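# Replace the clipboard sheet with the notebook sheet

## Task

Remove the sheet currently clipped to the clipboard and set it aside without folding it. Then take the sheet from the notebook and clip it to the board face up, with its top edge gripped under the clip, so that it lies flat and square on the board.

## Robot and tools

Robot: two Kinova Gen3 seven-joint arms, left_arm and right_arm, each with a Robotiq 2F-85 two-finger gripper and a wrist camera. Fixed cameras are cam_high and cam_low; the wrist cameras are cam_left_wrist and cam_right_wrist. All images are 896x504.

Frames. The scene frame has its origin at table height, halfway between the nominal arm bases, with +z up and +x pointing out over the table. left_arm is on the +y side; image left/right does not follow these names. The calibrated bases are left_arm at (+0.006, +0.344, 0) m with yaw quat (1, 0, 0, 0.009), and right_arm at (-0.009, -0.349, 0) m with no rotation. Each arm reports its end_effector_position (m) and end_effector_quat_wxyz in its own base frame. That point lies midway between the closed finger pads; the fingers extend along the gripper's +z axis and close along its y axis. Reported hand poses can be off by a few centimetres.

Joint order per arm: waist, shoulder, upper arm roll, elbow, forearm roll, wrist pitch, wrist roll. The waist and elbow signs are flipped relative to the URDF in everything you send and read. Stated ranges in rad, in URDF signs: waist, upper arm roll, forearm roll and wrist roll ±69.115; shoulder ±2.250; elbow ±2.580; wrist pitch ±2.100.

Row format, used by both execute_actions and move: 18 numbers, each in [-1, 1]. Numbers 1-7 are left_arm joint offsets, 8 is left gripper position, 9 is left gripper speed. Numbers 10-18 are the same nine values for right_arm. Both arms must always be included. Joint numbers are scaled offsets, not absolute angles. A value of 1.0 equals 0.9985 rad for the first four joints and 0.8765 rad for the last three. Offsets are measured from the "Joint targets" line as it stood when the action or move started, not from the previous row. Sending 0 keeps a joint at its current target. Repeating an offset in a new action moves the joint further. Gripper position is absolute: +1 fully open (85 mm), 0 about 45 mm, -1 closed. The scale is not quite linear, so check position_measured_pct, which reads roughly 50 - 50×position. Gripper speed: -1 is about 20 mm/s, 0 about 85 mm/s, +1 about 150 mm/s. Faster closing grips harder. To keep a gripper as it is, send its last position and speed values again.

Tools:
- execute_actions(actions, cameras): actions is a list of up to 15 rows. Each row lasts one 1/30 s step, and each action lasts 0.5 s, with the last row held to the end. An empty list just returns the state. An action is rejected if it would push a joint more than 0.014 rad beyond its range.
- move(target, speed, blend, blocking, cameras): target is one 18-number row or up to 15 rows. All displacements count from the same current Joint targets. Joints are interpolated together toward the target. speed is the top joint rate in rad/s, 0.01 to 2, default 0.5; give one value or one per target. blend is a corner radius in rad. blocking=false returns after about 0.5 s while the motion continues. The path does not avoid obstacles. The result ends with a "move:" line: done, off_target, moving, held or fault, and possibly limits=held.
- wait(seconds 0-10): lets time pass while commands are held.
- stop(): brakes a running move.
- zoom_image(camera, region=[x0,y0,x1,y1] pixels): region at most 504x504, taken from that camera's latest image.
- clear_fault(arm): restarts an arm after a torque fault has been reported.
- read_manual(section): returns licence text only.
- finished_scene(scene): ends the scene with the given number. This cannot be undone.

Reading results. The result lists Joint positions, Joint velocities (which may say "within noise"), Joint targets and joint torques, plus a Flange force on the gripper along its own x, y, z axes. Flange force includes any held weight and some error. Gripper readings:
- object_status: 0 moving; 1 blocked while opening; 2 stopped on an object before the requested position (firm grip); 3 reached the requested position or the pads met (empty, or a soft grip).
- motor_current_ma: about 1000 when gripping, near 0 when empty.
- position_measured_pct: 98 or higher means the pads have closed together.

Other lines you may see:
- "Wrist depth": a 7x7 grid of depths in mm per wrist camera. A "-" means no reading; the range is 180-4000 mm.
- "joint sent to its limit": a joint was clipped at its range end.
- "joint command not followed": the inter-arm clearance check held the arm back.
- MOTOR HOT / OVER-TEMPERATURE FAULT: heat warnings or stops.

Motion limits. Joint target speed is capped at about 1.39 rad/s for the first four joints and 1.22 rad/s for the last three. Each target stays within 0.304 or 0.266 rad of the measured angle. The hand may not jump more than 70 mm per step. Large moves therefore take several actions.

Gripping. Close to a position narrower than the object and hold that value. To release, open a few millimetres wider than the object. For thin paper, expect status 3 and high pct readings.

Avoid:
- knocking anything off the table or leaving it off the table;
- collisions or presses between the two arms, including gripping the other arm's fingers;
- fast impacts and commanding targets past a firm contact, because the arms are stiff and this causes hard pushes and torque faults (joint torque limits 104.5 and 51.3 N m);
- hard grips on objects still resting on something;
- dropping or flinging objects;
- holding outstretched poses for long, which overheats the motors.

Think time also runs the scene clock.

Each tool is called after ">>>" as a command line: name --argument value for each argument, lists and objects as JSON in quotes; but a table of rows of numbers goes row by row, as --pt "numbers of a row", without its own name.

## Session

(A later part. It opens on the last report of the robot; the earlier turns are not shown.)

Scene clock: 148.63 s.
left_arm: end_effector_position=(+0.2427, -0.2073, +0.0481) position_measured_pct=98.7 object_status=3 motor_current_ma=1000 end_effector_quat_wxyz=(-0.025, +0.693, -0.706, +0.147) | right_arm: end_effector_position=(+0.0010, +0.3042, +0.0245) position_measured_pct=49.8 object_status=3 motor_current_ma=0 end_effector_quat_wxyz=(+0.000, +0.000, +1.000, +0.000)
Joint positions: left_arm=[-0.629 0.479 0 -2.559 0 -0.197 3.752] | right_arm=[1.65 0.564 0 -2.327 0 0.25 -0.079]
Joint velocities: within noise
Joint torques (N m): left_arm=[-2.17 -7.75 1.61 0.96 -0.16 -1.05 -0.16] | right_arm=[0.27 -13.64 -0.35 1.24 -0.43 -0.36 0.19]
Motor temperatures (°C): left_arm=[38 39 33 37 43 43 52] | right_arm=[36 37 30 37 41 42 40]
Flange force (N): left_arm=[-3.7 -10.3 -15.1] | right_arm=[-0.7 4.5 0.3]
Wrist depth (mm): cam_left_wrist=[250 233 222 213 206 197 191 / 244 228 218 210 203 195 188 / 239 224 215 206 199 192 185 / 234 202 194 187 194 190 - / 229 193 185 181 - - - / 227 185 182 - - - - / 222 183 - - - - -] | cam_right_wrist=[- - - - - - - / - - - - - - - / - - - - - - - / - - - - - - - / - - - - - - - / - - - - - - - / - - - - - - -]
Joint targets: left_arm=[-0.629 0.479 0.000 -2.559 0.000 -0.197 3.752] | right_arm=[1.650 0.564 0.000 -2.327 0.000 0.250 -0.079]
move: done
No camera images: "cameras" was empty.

>>> move --pt "0 0 0 0 0 0 0 -1 0 0 0.0013 0 -0.0002 0 -0.0017 0 0 0" --pt "0 0 0 0 0 0 0 -1 0 -0.1579 0.0079 0 0.0247 0 0.0192 0.1799 0 0" --pt "0 0 0 0 0 0 0 -1 0 -0.3158 0.0146 0 0.0496 0 0.0398 0.3598 0 0" --speed '[0.02,0.13,0.13]'

>>> zoom_image --camera "cam_high" --region '[420, 110, 640, 270]'

Scene clock: 160.43 s.
left_arm: end_effector_position=(+0.2427, -0.2073, +0.0481) position_measured_pct=98.7 object_status=3 motor_current_ma=1000 end_effector_quat_wxyz=(-0.025, +0.693, -0.706, +0.147) | right_arm: end_effector_position=(+0.0990, +0.3043, +0.0241) position_measured_pct=49.8 object_status=3 motor_current_ma=0 end_effector_quat_wxyz=(+0.000, +0.000, +1.000, +0.000)
Joint positions: left_arm=[-0.629 0.479 0 -2.559 0 -0.197 3.752] | right_arm=[1.334 0.579 0 -2.277 0 0.285 0.237]
Joint velocities: within noise
Joint torques (N m): left_arm=[-2.11 -7.76 1.48 0.99 -0.18 -1 -0.13] | right_arm=[-2.75 -5.84 3.46 -0.66 0.46 -0.56 0.2]
Motor temperatures (°C): left_arm=[38 39 33 37 43 43 52] | right_arm=[36 37 30 37 41 42 40]
Flange force (N): left_arm=[-3.8 -9.9 -14.8] | right_arm=[7.2 6.5 -26.6]
Wrist depth (mm): cam_left_wrist=[250 233 222 213 206 197 190 / 244 228 218 210 202 195 187 / 238 224 214 207 199 192 185 / 234 202 194 187 194 190 - / 229 193 186 181 - - - / 226 185 182 - - - - / 222 183 - - - - -] | cam_right_wrist=[- - - - - - - / - - - - - - - / - - - - - - - / - - - - - - - / - - - - - - - / - - - - - - - / - - - - - - -]
Joint targets: left_arm=[-0.629 0.479 0.000 -2.559 0.000 -0.197 3.752] | right_arm=[1.334 0.579 0.000 -2.277 0.000 0.285 0.237]
move: done

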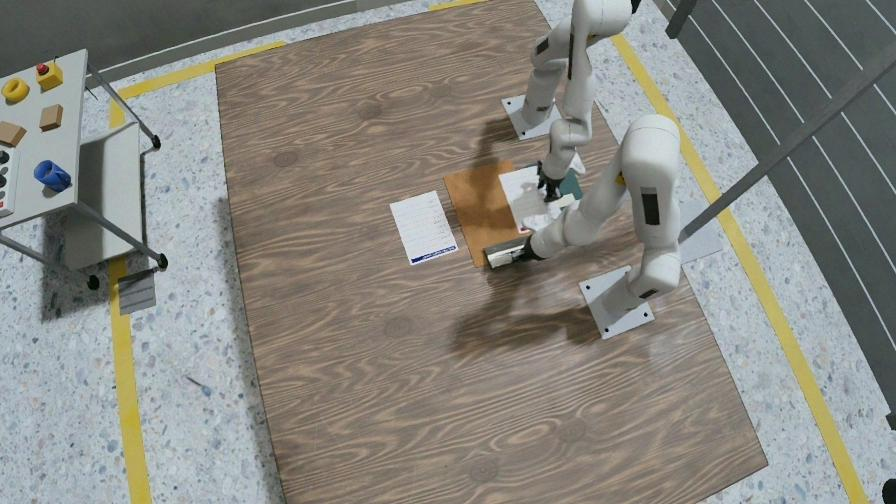

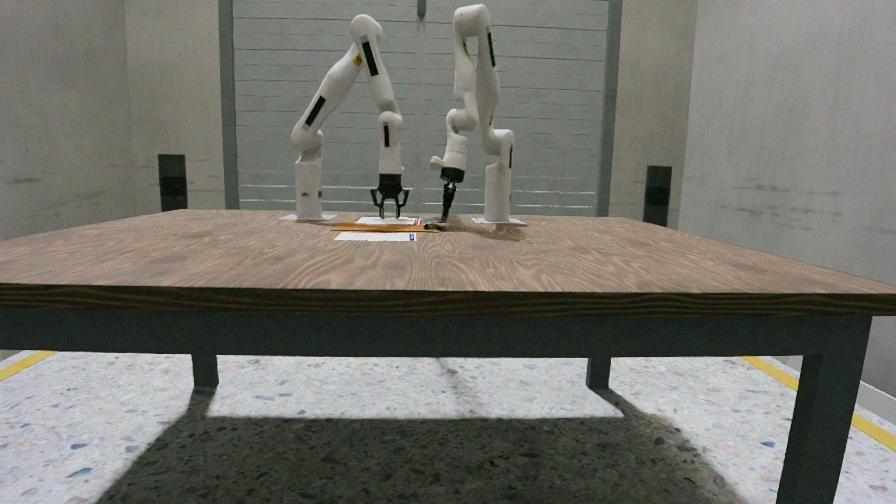

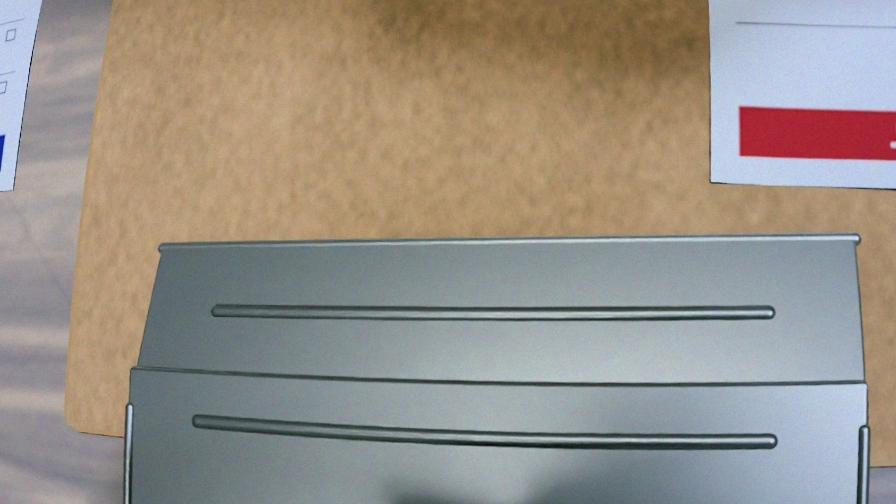

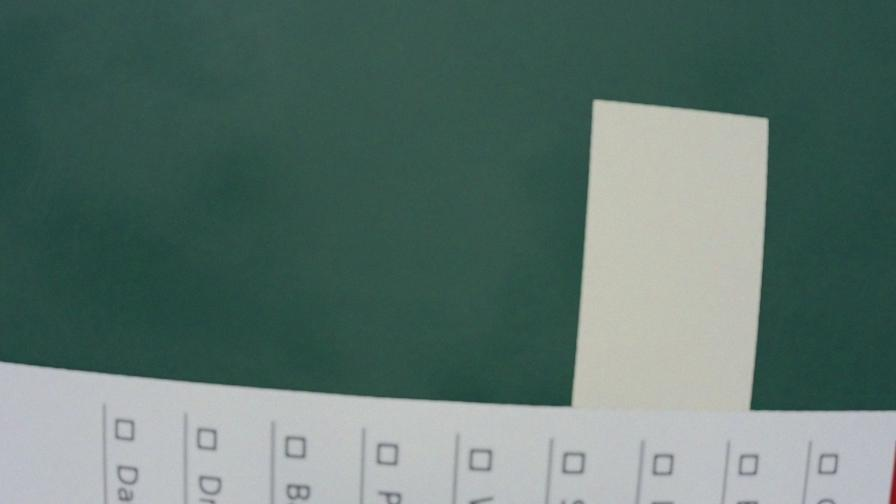

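Scaled by 2.291 from the camera's 896x504 image, which has a finer 1280x720 frame.

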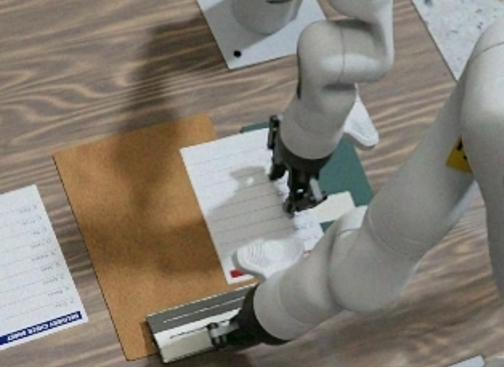

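>>> move --pt "0 0 0 0 0 0 0 -1 0 0 -0.0601 0 0.013 0 0.0833 0 0 0" --pt "0 0 0 0 0 0 0 -1 0 -0.2452 0.0068 0 0.1245 0 0.1341 0.2793 0 0" --pt "0 0 0 0 0 0 0 -1 0 -0.2452 0.0413 0 0.118 0 0.0874 0.2793 0 0" --speed '[0.12,0.25,0.08]' --cameras '["cam_high","cam_right_wrist"]'

>>> zoom_image --camera "cam_high" --region '[460, 140, 600, 240]'

>>> move --target '[0,0,0,0,0,0,0,-1,0,0,0.0026,0,-0.0005,0,-0.0036,0,0,0]' --speed 0.02 --cameras '[]'

>>> move --target '[0,0,0,0,0,0,0,-1,0,0,0.0026,0,-0.0005,0,-0.0036,0,0,0]' --speed 0.02 --cameras '[]'

Scene clock: 173.23 s.
left_arm: end_effector_position=(+0.2427, -0.2073, +0.0481) position_measured_pct=98.7 object_status=3 motor_current_ma=1000 end_effector_quat_wxyz=(-0.025, +0.693, -0.706, +0.147) | right_arm: end_effector_position=(+0.1870, +0.3041, +0.0220) position_measured_pct=49.8 object_status=3 motor_current_ma=0 end_effector_quat_wxyz=(+0.000, +0.000, +1.000, +0.000)
Joint positions: left_arm=[-0.629 0.479 0 -2.559 0 -0.197 3.752] | right_arm=[1.089 0.62 0 -2.159 0 0.361 0.482]
Joint velocities: within noise
Joint torques (N m): left_arm=[-2.14 -7.77 1.56 0.9 -0.16 -1.03 -0.13] | right_arm=[0.3 -16.84 -0.28 2.17 -0.46 -0.22 0.17]
Motor temperatures (°C): left_arm=[38 39 33 37 43 43 52] | right_arm=[36 37 30 37 41 42 40]
Flange force (N): left_arm=[-3.6 -10.3 -14.9] | right_arm=[-3.5 4.6 4.2]
Wrist depth (mm): cam_left_wrist=[250 233 222 213 205 197 190 / 244 228 218 210 202 194 188 / 238 224 215 207 199 191 185 / 234 202 194 187 194 190 - / 229 193 186 182 - - - / 226 185 182 - - - - / 222 183 - - - - -] | cam_right_wrist=[- - - - - - - / - - - - - - - / - - - - - - - / - - - - - - - / - - - - - - - / - - - - - - - / - - - - - - -]
Joint targets: left_arm=[-0.629 0.479 0.000 -2.559 0.000 -0.197 3.752] | right_arm=[1.089 0.620 0.000 -2.159 0.000 0.361 0.482]
move: done
Images, in order (width x height): cam_high 896x504, cam_right_wrist 896x504.

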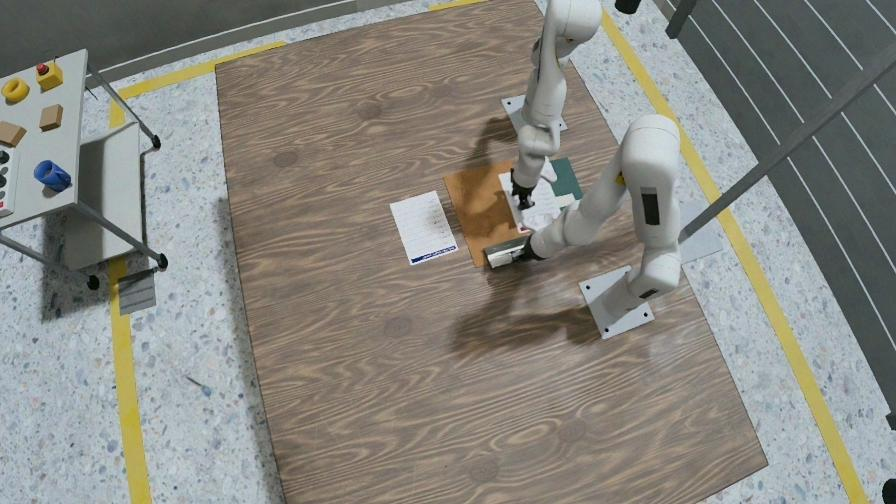

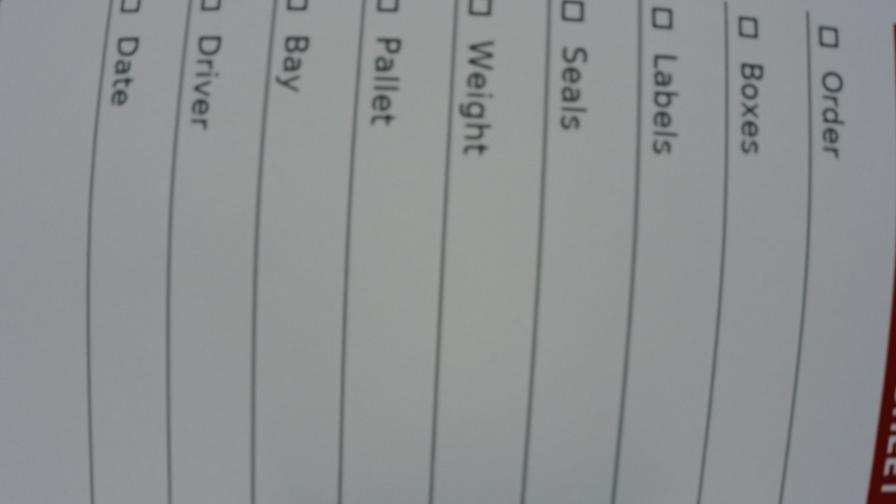

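Scaled by 3.600 from the camera's 896x504 image, which has a finer 1280x720 frame.

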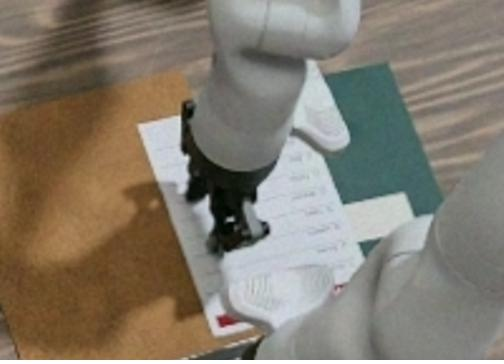

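Scene clock: 173.93 s.
left_arm: end_effector_position=(+0.2427, -0.2073, +0.0481) position_measured_pct=98.7 object_status=3 motor_current_ma=1000 end_effector_quat_wxyz=(-0.025, +0.693, -0.706, +0.147) | right_arm: end_effector_position=(+0.1870, +0.3041, +0.0210) position_measured_pct=49.8 object_status=3 motor_current_ma=0 end_effector_quat_wxyz=(+0.000, +0.000, +1.000, +0.000)
Joint positions: left_arm=[-0.629 0.479 0 -2.559 0 -0.197 3.752] | right_arm=[1.089 0.623 0 -2.16 0 0.358 0.482]
Joint velocities: within noise
Joint torques (N m): left_arm=[-2.19 -7.75 1.55 1.02 -0.15 -1.04 -0.16] | right_arm=[0.31 -16.85 -0.21 2.16 -0.43 -0.21 0.14]
Motor temperatures (°C): left_arm=[38 39 33 37 43 43 52] | right_arm=[36 37 30 37 41 42 40]
Flange force (N): left_arm=[-4.0 -10.2 -15.0] | right_arm=[-3.6 4.5 4.2]
Wrist depth (mm): cam_left_wrist=[250 233 222 213 206 197 191 / 244 228 218 210 202 194 187 / 238 224 214 207 199 191 185 / 234 202 194 186 194 190 - / 229 193 186 182 - - - / 226 185 182 - - - - / 222 183 - - - - -] | cam_right_wrist=[- - - - - - - / - - - - - - - / - - - - - - - / - - - - - - - / - - - - - - - / - - - - - - - / - - - - - - -]
Joint targets: left_arm=[-0.629 0.479 0.000 -2.559 0.000 -0.197 3.752] | right_arm=[1.089 0.623 0.000 -2.160 0.000 0.358 0.482]
move: done
No camera images: "cameras" was empty.

Scene clock: 174.63 s.
left_arm: end_effector_position=(+0.2427, -0.2073, +0.0481) position_measured_pct=98.7 object_status=3 motor_current_ma=1000 end_effector_quat_wxyz=(-0.025, +0.693, -0.706, +0.147) | right_arm: end_effector_position=(+0.1870, +0.3041, +0.0200) position_measured_pct=49.8 object_status=3 motor_current_ma=0 end_effector_quat_wxyz=(+0.000, +0.000, +1.000, +0.000)
Joint positions: left_arm=[-0.629 0.479 0 -2.559 0 -0.197 3.752] | right_arm=[1.089 0.625 0 -2.16 0 0.355 0.482]
Joint velocities: within noise
Joint torques (N m): left_arm=[-2.15 -7.76 1.52 0.89 -0.18 -1.07 -0.19] | right_arm=[0.33 -16.89 -0.25 2.12 -0.44 -0.21 0.14]
Motor temperatures (°C): left_arm=[38 39 33 37 43 43 52] | right_arm=[36 37 30 37 41 42 40]
Flange force (N): left_arm=[-3.5 -10.5 -15.1] | right_arm=[-3.7 4.5 4.3]
Wrist depth (mm): cam_left_wrist=[249 233 222 213 206 197 190 / 244 229 218 210 202 194 188 / 238 224 214 206 199 191 185 / 234 202 194 187 194 190 - / 228 193 186 182 - - - / 226 185 182 - - - - / 222 183 - - - - -] | cam_right_wrist=[- - - - - - - / - - - - - - - / - - - - - - - / - - - - - - - / - - - - - - - / - - - - - - - / - - - - - - -]
Joint targets: left_arm=[-0.629 0.479 0.000 -2.559 0.000 -0.197 3.752] | right_arm=[1.089 0.625 0.000 -2.160 0.000 0.355 0.482]
move: done
No camera images: "cameras" was empty.

>>> move --target '[0,0,0,0,0,0,0,-1,0,0,0.0013,0,-0.0003,0,-0.0018,0,0,0]' --speed 0.02 --cameras '[]'

>>> move --target '[0,0,0,0,0,0,0,-1,0,0,0.0013,0,-0.0003,0,-0.0018,0,0,0]' --speed 0.02 --cameras '[]'

Scene clock: 181.50 s.
left_arm: end_effector_position=(+0.2427, -0.2073, +0.0481) position_measured_pct=98.7 object_status=3 motor_current_ma=1000 end_effector_quat_wxyz=(-0.025, +0.693, -0.706, +0.147) | right_arm: end_effector_position=(+0.1870, +0.3041, +0.0195) position_measured_pct=49.8 object_status=3 motor_current_ma=0 end_effector_quat_wxyz=(+0.000, +0.000, +1.000, +0.000)
Joint positions: left_arm=[-0.629 0.479 0 -2.559 0 -0.197 3.752] | right_arm=[1.089 0.627 0 -2.161 0 0.353 0.482]
Joint velocities: within noise
Joint torques (N m): left_arm=[-2.16 -7.76 1.53 0.96 -0.17 -1.05 -0.18] | right_arm=[0.25 -11.61 -0.19 1.96 -0.37 -0.97 0.15]
Motor temperatures (°C): left_arm=[38 39 33 37 43 43 52] | right_arm=[36 37 30 37 41 42 40]
Flange force (N): left_arm=[-3.7 -10.3 -15.0] | right_arm=[-1.8 2.0 -12.3]
Wrist depth (mm): cam_left_wrist=[249 233 222 213 206 197 190 / 244 228 218 210 202 194 187 / 238 224 214 207 199 191 185 / 234 202 194 186 194 190 - / 229 193 186 182 - - - / 226 185 182 - - - - / 222 183 - - - - -] | cam_right_wrist=[- - - - - - - / - - - - - - - / - - - - - - - / - - - - - - - / - - - - - - - / - - - - - - - / - - - - - - -]
Joint targets: left_arm=[-0.629 0.479 0.000 -2.559 0.000 -0.197 3.752] | right_arm=[1.089 0.627 0.000 -2.161 0.000 0.353 0.482]
move: done
No camera images: "cameras" was empty.

Scene clock: 182.20 s.
left_arm: end_effector_position=(+0.2427, -0.2073, +0.0481) position_measured_pct=98.7 object_status=3 motor_current_ma=1000 end_effector_quat_wxyz=(-0.025, +0.693, -0.706, +0.147) | right_arm: end_effector_position=(+0.1870, +0.3040, +0.0191) position_measured_pct=49.8 object_status=3 motor_current_ma=0 end_effector_quat_wxyz=(+0.000, +0.000, +1.000, +0.000)
Joint positions: left_arm=[-0.629 0.479 0 -2.559 0 -0.197 3.752] | right_arm=[1.089 0.628 0 -2.161 0 0.352 0.482]
Joint velocities: within noise
Joint torques (N m): left_arm=[-2.19 -7.74 1.58 1.05 -0.17 -1.05 -0.14] | right_arm=[0.18 -1.32 -0.28 2.53 -0.32 -3.28 0.15]
Motor temperatures (°C): left_arm=[38 39 33 37 43 43 52] | right_arm=[36 37 30 37 41 42 40]
Flange force (N): left_arm=[-4.1 -10.2 -15.1] | right_arm=[1.9 -3.7 -46.8]
Wrist depth (mm): cam_left_wrist=[250 233 222 213 205 197 190 / 244 228 218 210 202 194 187 / 238 224 215 207 199 191 185 / 234 202 194 187 194 190 - / 229 193 186 182 - - - / 226 185 182 - - - - / 222 183 - - - - -] | cam_right_wrist=[- - - - - - - / - - - - - - - / - - - - - - - / - - - - - - - / - - - - - - - / - - - - - - - / - - - - - - -]
Joint targets: left_arm=[-0.629 0.479 0.000 -2.559 0.000 -0.197 3.752] | right_arm=[1.089 0.628 0.000 -2.161 0.000 0.352 0.482]
move: done
No camera images: "cameras" was empty.

>>> move --pt "0 0 0 0 0 0 0 -1 0 0 -0.0008 0 0.0002 0 0.0011 0 0 0" --pt "0 0 0 0 0 0 0 -1 0 -0.124 0.0392 0 0.1239 0 0.0965 0.1663 0 0" --pt "0 0 0 0 0 0 0 -1 0 -0.248 0.0823 0 0.2471 0 0.1876 0.3327 0 0" --speed '[0.02,0.13,0.13]'

>>> zoom_image --camera "cam_high" --region '[420, 110, 640, 270]'

Scene clock: 196.07 s.
left_arm: end_effector_position=(+0.2427, -0.2073, +0.0481) position_measured_pct=98.7 object_status=3 motor_current_ma=1000 end_effector_quat_wxyz=(-0.025, +0.693, -0.706, +0.147) | right_arm: end_effector_position=(+0.3051, +0.3041, +0.0194) position_measured_pct=49.8 object_status=3 motor_current_ma=0 end_effector_quat_wxyz=(+0.000, -0.022, +1.000, +0.000)
Joint positions: left_arm=[-0.629 0.479 0 -2.559 0 -0.197 3.752] | right_arm=[0.842 0.71 0 -1.914 0 0.516 0.773]
Joint velocities: within noise
Joint torques (N m): left_arm=[-2.19 -7.78 1.5 0.95 -0.14 -1.09 -0.2] | right_arm=[-3.78 -8.29 4.36 2.19 1.15 -2.02 0.2]
Motor temperatures (°C): left_arm=[38 39 33 37 43 43 52] | right_arm=[36 37 30 36 41 42 40]
Flange force (N): left_arm=[-3.8 -10.6 -15.1] | right_arm=[6.1 6.8 -26.3]
Wrist depth (mm): cam_left_wrist=[250 233 221 213 205 197 190 / 243 228 218 209 202 194 188 / 238 224 214 206 199 191 185 / 234 202 194 187 194 190 - / 229 193 186 182 - - - / 226 185 182 - - - - / 222 183 - - - - -] | cam_right_wrist=[- - - - - - - / - - - - - - - / - - - - - - - / - - - - - - - / - - - - - - - / - - - - - - - / - - - - - - -]
Joint targets: left_arm=[-0.629 0.479 0.000 -2.559 0.000 -0.197 3.752] | right_arm=[0.842 0.710 0.000 -1.914 0.000 0.516 0.773]
move: done

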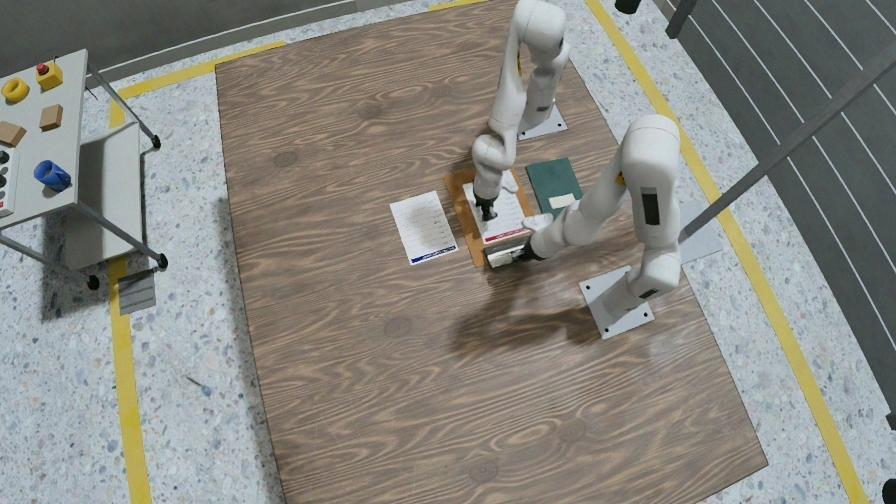

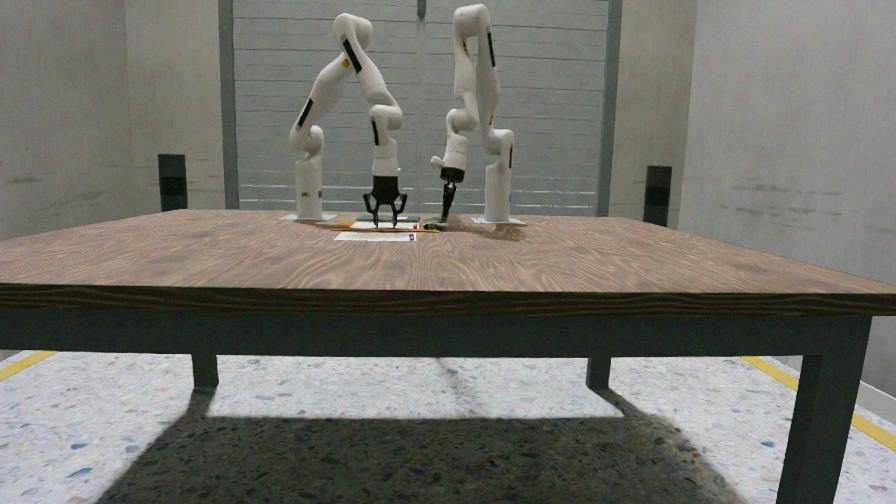

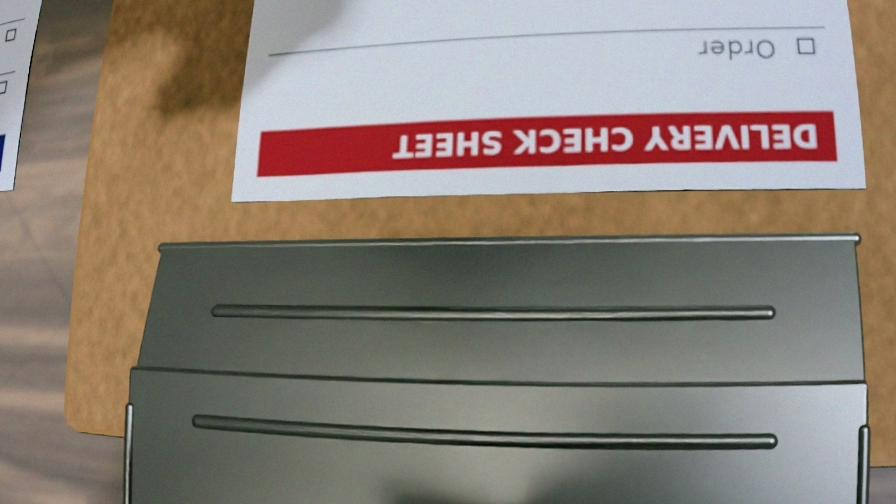

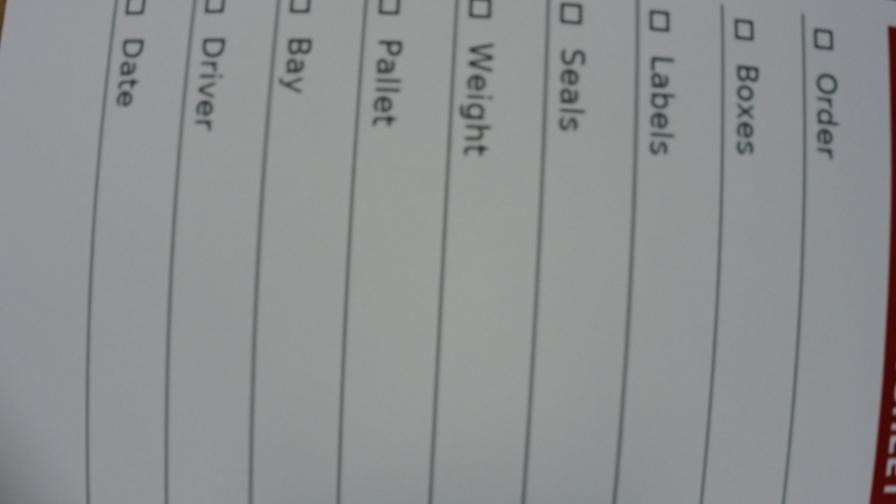

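Scaled by 2.291 from the camera's 896x504 image, which has a finer 1280x720 frame.

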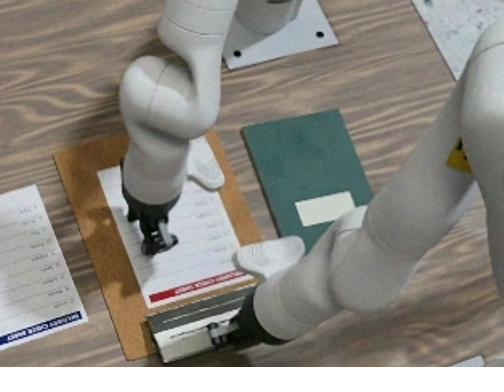

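>>> move --target '[0,0,0,0,0,0,0,-1,0,0.0143,0.0164,0,0.0447,0,0.0322,-0.0163,0,0]' --speed 0.06 --cameras '["cam_left_wrist","cam_high"]'

>>> zoom_image --camera "cam_high" --region '[420, 140, 580, 280]'

Scene clock: 207.87 s.
left_arm: end_effector_position=(+0.2427, -0.2073, +0.0481) position_measured_pct=98.7 object_status=3 motor_current_ma=1000 end_effector_quat_wxyz=(-0.025, +0.693, -0.706, +0.147) | right_arm: end_effector_position=(+0.3092, +0.3181, +0.0193) position_measured_pct=49.8 object_status=3 motor_current_ma=0 end_effector_quat_wxyz=(+0.000, -0.022, +1.000, +0.000)
Joint positions: left_arm=[-0.629 0.479 0 -2.559 0 -0.197 3.752] | right_arm=[0.856 0.726 0 -1.87 0 0.545 0.759]
Joint velocities: within noise
Joint torques (N m): left_arm=[-2.13 -7.78 1.59 0.95 -0.14 -1.08 -0.17] | right_arm=[3.23 -7.64 -3.64 4.79 -1.42 -3.88 0.17]
Motor temperatures (°C): left_arm=[38 39 33 37 43 43 52] | right_arm=[36 37 30 36 41 42 40]
Flange force (N): left_arm=[-3.5 -10.3 -15.0] | right_arm=[-1.2 -8.5 -31.6]
Wrist depth (mm): cam_left_wrist=[250 233 221 213 206 197 191 / 244 228 217 209 202 194 187 / 238 224 214 206 199 191 185 / 234 202 194 186 193 189 - / 228 193 186 181 - - - / 226 185 182 - - - - / 222 183 - - - - -] | cam_right_wrist=[- - - - - - - / - - - - - - - / - - - - - - - / - - - - - - - / - - - - - - - / - - - - - - - / - - - - - - -]
Joint targets: left_arm=[-0.629 0.479 0.000 -2.559 0.000 -0.197 3.752] | right_arm=[0.856 0.726 0.000 -1.870 0.000 0.545 0.759]
move: done
Images, in order (width x height): cam_high 896x504, cam_left_wrist 896x504.

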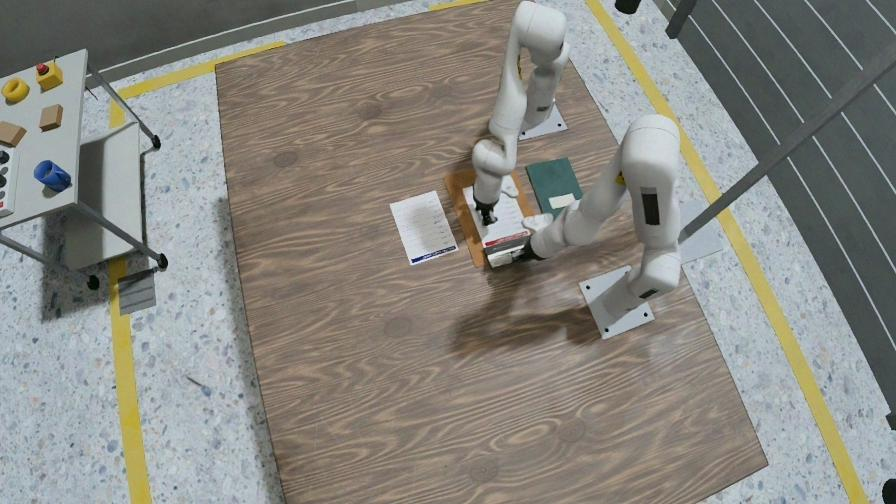

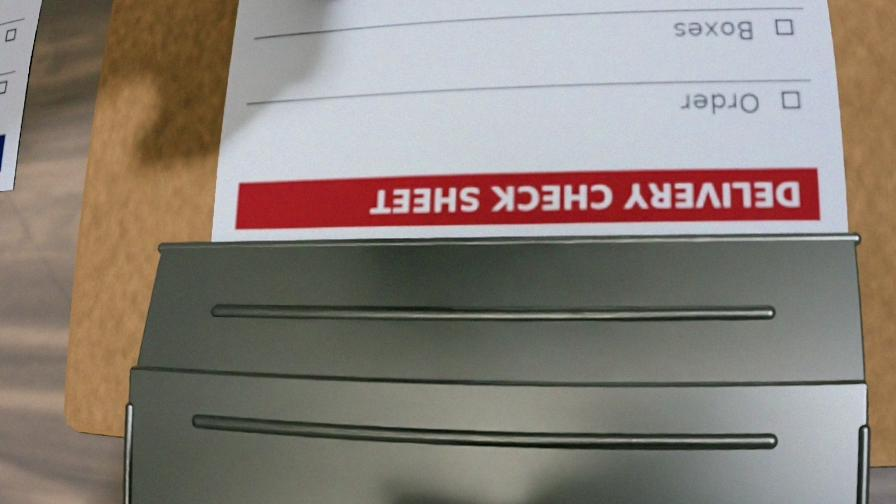

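Scaled by 3.150 from the camera's 896x504 image, which has a finer 1280x720 frame.

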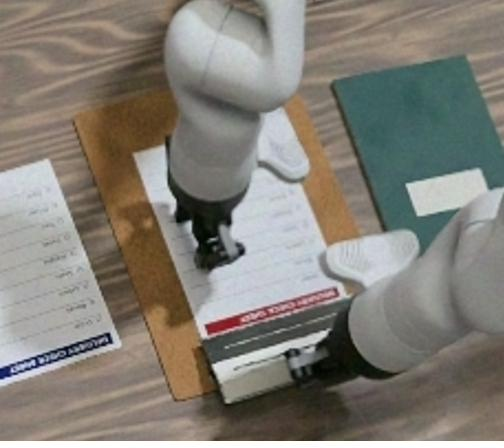

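>>> zoom_image --camera "cam_left_wrist" --region '[0, 0, 448, 252]'

>>> zoom_image --camera "cam_left_wrist" --region '[448, 0, 896, 252]'

Scaled by 1.125 from the camera's 896x504 image, which has a finer 1280x720 frame.

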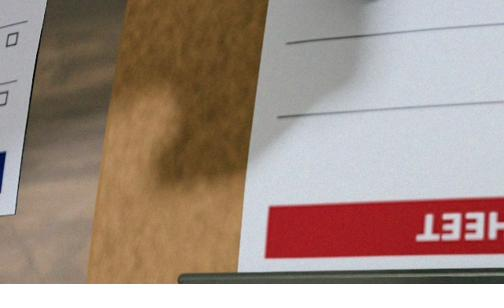

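Scaled by 1.125 from the camera's 896x504 image, which has a finer 1280x720 frame.

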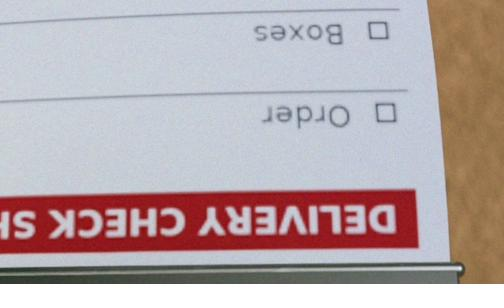

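>>> move --target '[0,0,0,0,0,0,0,-1,0,0.0117,0.0135,0,0.0365,0,0.0263,-0.0019,0,0]' --speed 0.06 --cameras '["cam_left_wrist"]'

Scene clock: 219.90 s.
left_arm: end_effector_position=(+0.2427, -0.2073, +0.0481) position_measured_pct=98.7 object_status=3 motor_current_ma=1000 end_effector_quat_wxyz=(-0.025, +0.693, -0.706, +0.147) | right_arm: end_effector_position=(+0.3121, +0.3296, +0.0193) position_measured_pct=49.8 object_status=3 motor_current_ma=0 end_effector_quat_wxyz=(+0.000, -0.027, +1.000, +0.000)
Joint positions: left_arm=[-0.629 0.479 0 -2.559 0 -0.197 3.752] | right_arm=[0.868 0.74 0 -1.833 0 0.568 0.757]
Joint velocities: within noise
Joint torques (N m): left_arm=[-2.16 -7.79 1.6 0.84 -0.17 -1.03 -0.13] | right_arm=[3.27 -8.17 -3.69 4.54 -1.45 -3.61 0.17]
Motor temperatures (°C): left_arm=[38 39 33 37 43 43 52] | right_arm=[36 37 30 37 41 42 40]
Flange force (N): left_arm=[-3.5 -10.5 -14.8] | right_arm=[-1.8 -7.9 -30.0]
Wrist depth (mm): cam_left_wrist=[249 230 220 213 205 197 190 / 244 228 217 209 203 194 188 / 238 224 214 206 199 191 185 / 234 202 194 186 194 190 - / 229 193 186 182 - - - / 226 185 182 - - - - / 222 183 - - - - -] | cam_right_wrist=[- - - - - - - / - - - - - - - / - - - - - - - / - - - - - - - / - - - - - - - / - - - - - - - / - - - - - - -]
Joint targets: left_arm=[-0.629 0.479 0.000 -2.559 0.000 -0.197 3.752] | right_arm=[0.868 0.740 0.000 -1.833 0.000 0.568 0.757]
move: done
Images, in order (width x height): cam_left_wrist 896x504.

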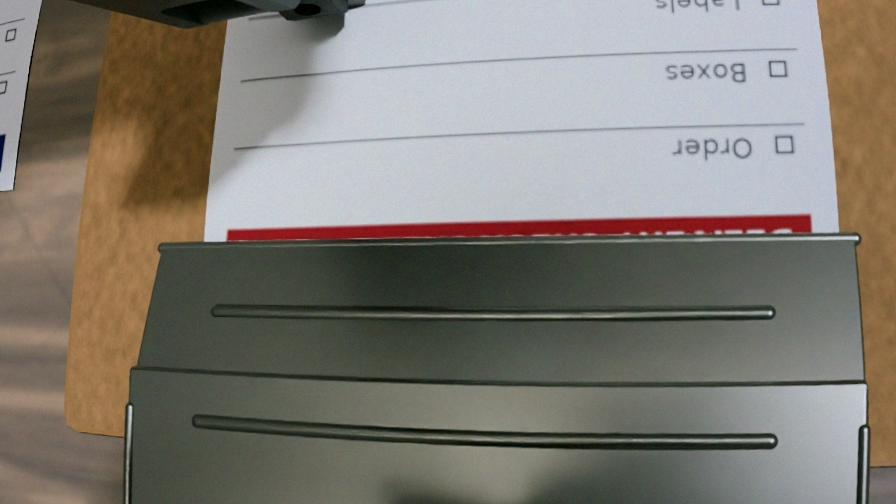

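>>> move --pt "0 0 0 0 0 0 0 -1 0 0 -0.021 0 0.004 0 0.0285 0 0 0" --pt "0 0 0 0 0 0 0 -1 0 -0.0107 -0.4046 0 0.8499 0 1.0 -0.0496 0 0" --speed '[0.08,0.9]' --cameras '[]'

>>> move --target '[0,0,0,0,0,0,0,-1,0,0,0,0,0,0,0.4296,0,0,0]' --speed 0.9 --cameras '["cam_right_wrist","cam_left_wrist"]'

Scene clock: 228.33 s.
left_arm: end_effector_position=(+0.2427, -0.2073, +0.0481) position_measured_pct=98.7 object_status=3 motor_current_ma=1000 end_effector_quat_wxyz=(-0.025, +0.693, -0.706, +0.147) | right_arm: end_effector_position=(+0.3842, +0.4053, +0.4704) position_measured_pct=49.8 object_status=3 motor_current_ma=0 end_effector_quat_wxyz=(+0.123, +0.000, +0.982, +0.141)
Joint positions: left_arm=[-0.629 0.479 0 -2.559 0 -0.197 3.752] | right_arm=[0.857 0.336 0 -0.985 0 1.444 0.714]
Joint velocities: within noise
Joint torques (N m): left_arm=[-2.13 -7.76 1.5 0.93 -0.19 -1.02 -0.23] | right_arm=[0.28 -18.36 -0.35 8.63 -0.46 -1.3 0.13]
Motor temperatures (°C): left_arm=[38 39 33 37 43 43 52] | right_arm=[36 37 30 37 41 42 40]
Flange force (N): left_arm=[-3.5 -10.1 -14.9] | right_arm=[-8.3 8.8 -2.7]
Wrist depth (mm): cam_left_wrist=[250 233 222 213 205 197 190 / 244 229 217 209 202 194 187 / 238 224 214 206 199 192 185 / 234 202 194 186 194 190 - / 229 193 185 182 - - - / 227 185 182 - - - - / 222 183 - - - - -] | cam_right_wrist=[524 545 557 472 618 640 675 / 531 558 564 603 630 660 691 / 542 568 590 617 643 672 703 / 555 580 604 628 654 684 720 / 564 590 613 640 669 702 740 / 576 602 624 652 682 716 756 / 587 613 639 666 696 733 781]
Joint targets: left_arm=[-0.629 0.479 0.000 -2.559 0.000 -0.197 3.752] | right_arm=[0.857 0.336 0.000 -0.984 0.000 1.444 0.714]
move: done
No camera images: "cameras" was empty.

Scene clock: 229.20 s.
left_arm: end_effector_position=(+0.2427, -0.2073, +0.0481) position_measured_pct=98.7 object_status=3 motor_current_ma=1000 end_effector_quat_wxyz=(-0.025, +0.693, -0.706, +0.147) | right_arm: end_effector_position=(+0.3092, +0.3188, +0.4487) position_measured_pct=49.8 object_status=3 motor_current_ma=0 end_effector_quat_wxyz=(+0.000, +0.000, +1.000, +0.000)
Joint positions: left_arm=[-0.629 0.479 0 -2.559 0 -0.197 3.752] | right_arm=[0.857 0.336 0 -0.984 0 1.821 0.714]
Joint velocities: within noise
Joint torques (N m): left_arm=[-2.15 -7.77 1.57 0.93 -0.14 -1.02 -0.14] | right_arm=[0.23 -17.25 -0.36 7.7 -0.48 -0.25 0.19]
Motor temperatures (°C): left_arm=[38 39 33 37 43 43 52] | right_arm=[36 37 30 37 41 42 40]
Flange force (N): left_arm=[-3.8 -10.3 -14.8] | right_arm=[-6.8 6.8 -6.5]
Wrist depth (mm): cam_left_wrist=[250 233 221 213 206 197 191 / 244 228 218 209 203 195 188 / 238 224 214 206 199 191 185 / 234 202 194 186 193 190 - / 229 193 186 181 - - - / 226 185 182 - - - - / 222 183 - - - - -] | cam_right_wrist=[607 602 593 592 591 595 591 / 606 602 600 596 596 594 589 / 603 601 596 593 592 408 371 / 603 601 595 591 588 564 375 / 601 598 591 590 591 563 585 / 599 597 593 589 586 586 585 / 598 595 592 590 587 585 582]
Joint targets: left_arm=[-0.629 0.479 0.000 -2.559 0.000 -0.197 3.752] | right_arm=[0.857 0.336 0.000 -0.984 0.000 1.821 0.714]
move: done
Images, in order (width x height): cam_left_wrist 896x504, cam_right_wrist 896x504.

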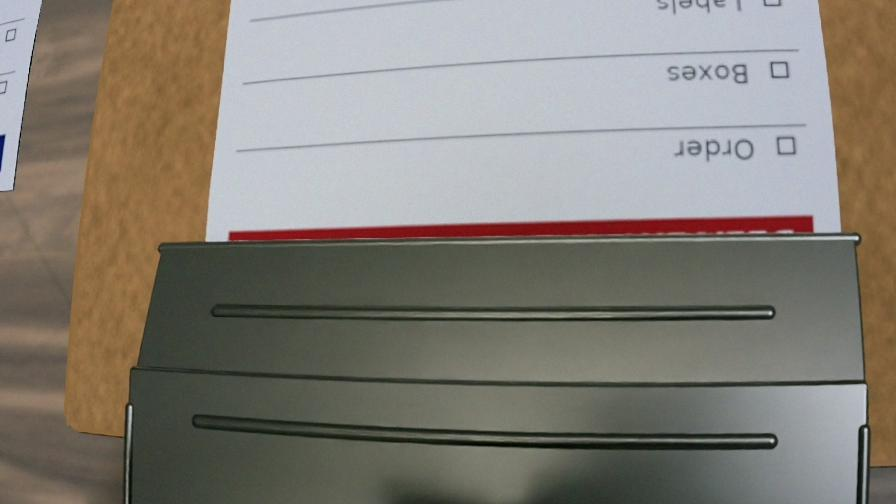

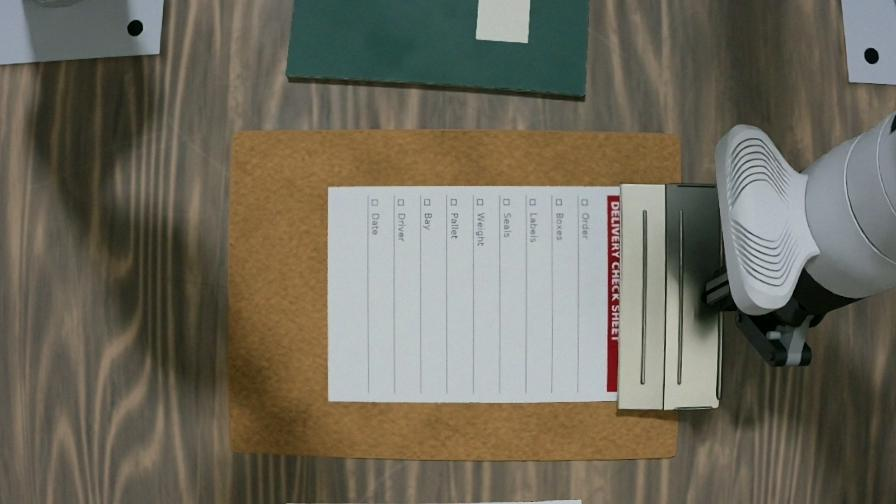

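>>> move --pt "0 -0.125 0 0.0305 0 0.1772 0 -1 0 0 0 0 0 0 0 0 0 0" --pt "0 -0.3 0 0.06 0 0.36 0 -1 0 0 0 0 0 0 0 0 0 0" --pt "0.3 -0.45 0 0.06 0 0.45 0 -1 0 0 0 0 0 0 0 0 0 0" --speed '[0.06,0.3,0.6]' --cameras '["cam_right_wrist","cam_high","cam_low"]'

>>> zoom_image --camera "cam_right_wrist" --region '[220, 100, 720, 500]'

Scene clock: 236.20 s.
left_arm: end_effector_position=(+0.2934, -0.1265, +0.1632) position_measured_pct=98.7 object_status=3 motor_current_ma=1000 end_effector_quat_wxyz=(-0.064, +0.782, -0.588, +0.196) | right_arm: end_effector_position=(+0.3092, +0.3188, +0.4487) position_measured_pct=49.8 object_status=3 motor_current_ma=0 end_effector_quat_wxyz=(+0.000, +0.000, +1.000, +0.000)
Joint positions: left_arm=[-0.33 0.03 0 -2.499 0 0.198 3.752] | right_arm=[0.857 0.336 0 -0.984 0 1.821 0.714]
Joint velocities: within noise
Joint torques (N m): left_arm=[-0.87 -6.21 -0.41 4.94 0.12 -1.47 -0.17] | right_arm=[0.28 -17.33 -0.33 7.7 -0.44 -0.17 0.18]
Motor temperatures (°C): left_arm=[38 39 33 37 43 43 52] | right_arm=[36 37 30 37 41 42 40]
Flange force (N): left_arm=no reading | right_arm=[-7.0 6.8 -6.2]
Wrist depth (mm): cam_left_wrist=[453 415 387 364 346 323 306 / 434 401 376 356 335 316 299 / 422 392 368 348 328 289 288 / 409 381 359 340 324 269 260 / 398 372 351 332 317 299 249 / 388 363 343 325 309 294 280 / 379 356 335 317 303 288 274] | cam_right_wrist=[606 604 593 591 591 595 592 / 606 602 600 598 596 595 592 / 602 599 595 593 593 589 591 / 601 603 595 593 590 573 587 / 600 595 594 591 588 571 587 / 600 595 590 589 586 585 586 / 598 596 593 590 588 585 584]
Joint targets: left_arm=[-0.329 0.030 0.000 -2.500 0.000 0.198 3.752] | right_arm=[0.857 0.336 0.000 -0.984 0.000 1.821 0.714]
move: done
Images, in order (width x height): cam_high 896x504, cam_low 896x504, cam_right_wrist 896x504.

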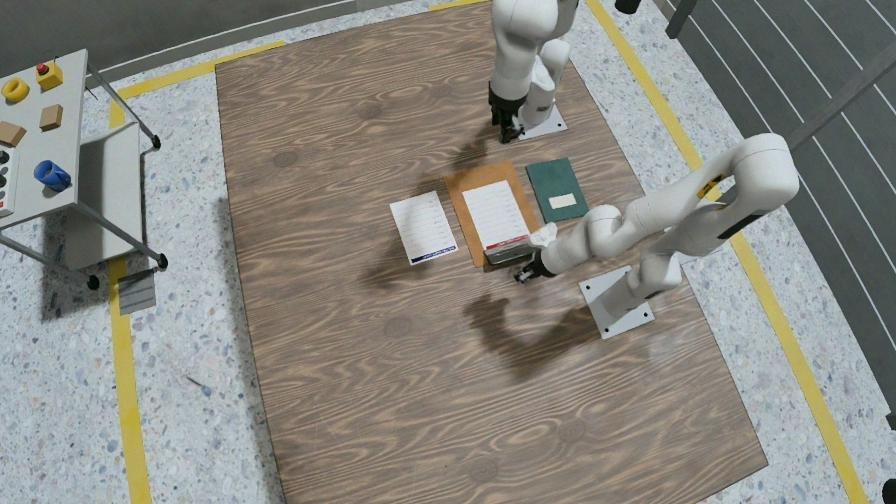

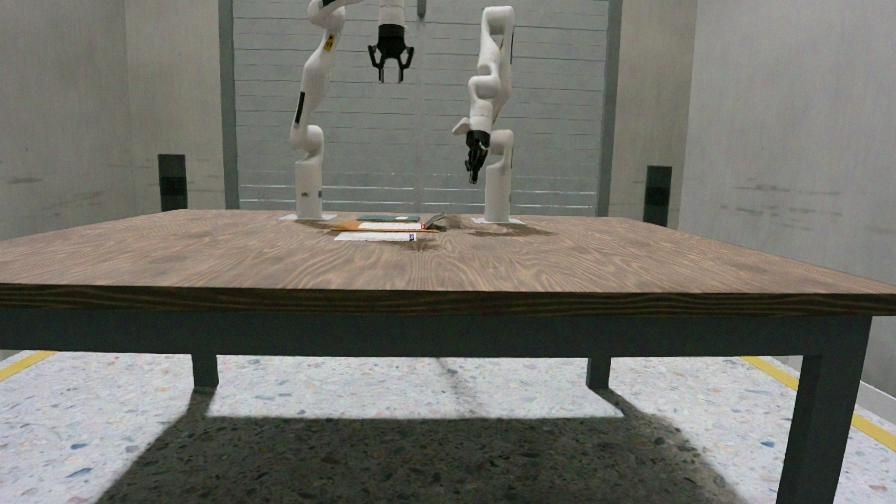

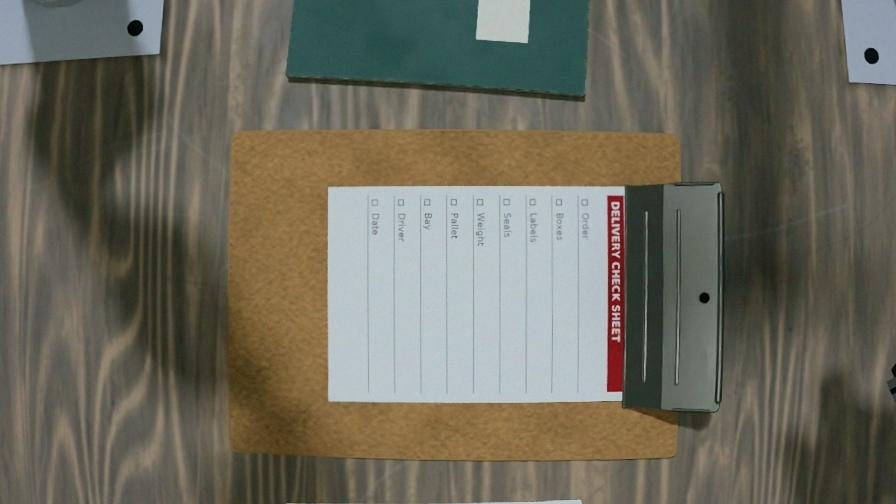

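Scaled by 1.008 from the camera's 896x504 image, which has a finer 1280x720 frame.

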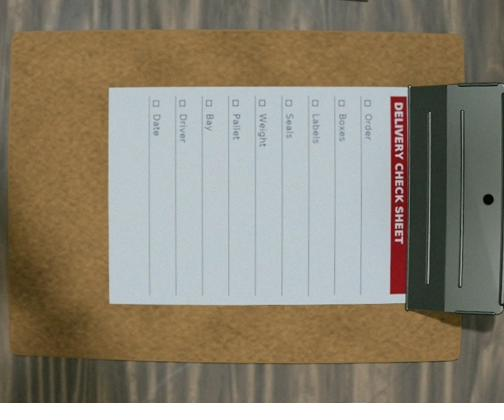

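>>> finished_scene --scene 2

The scene is finished: the task was done.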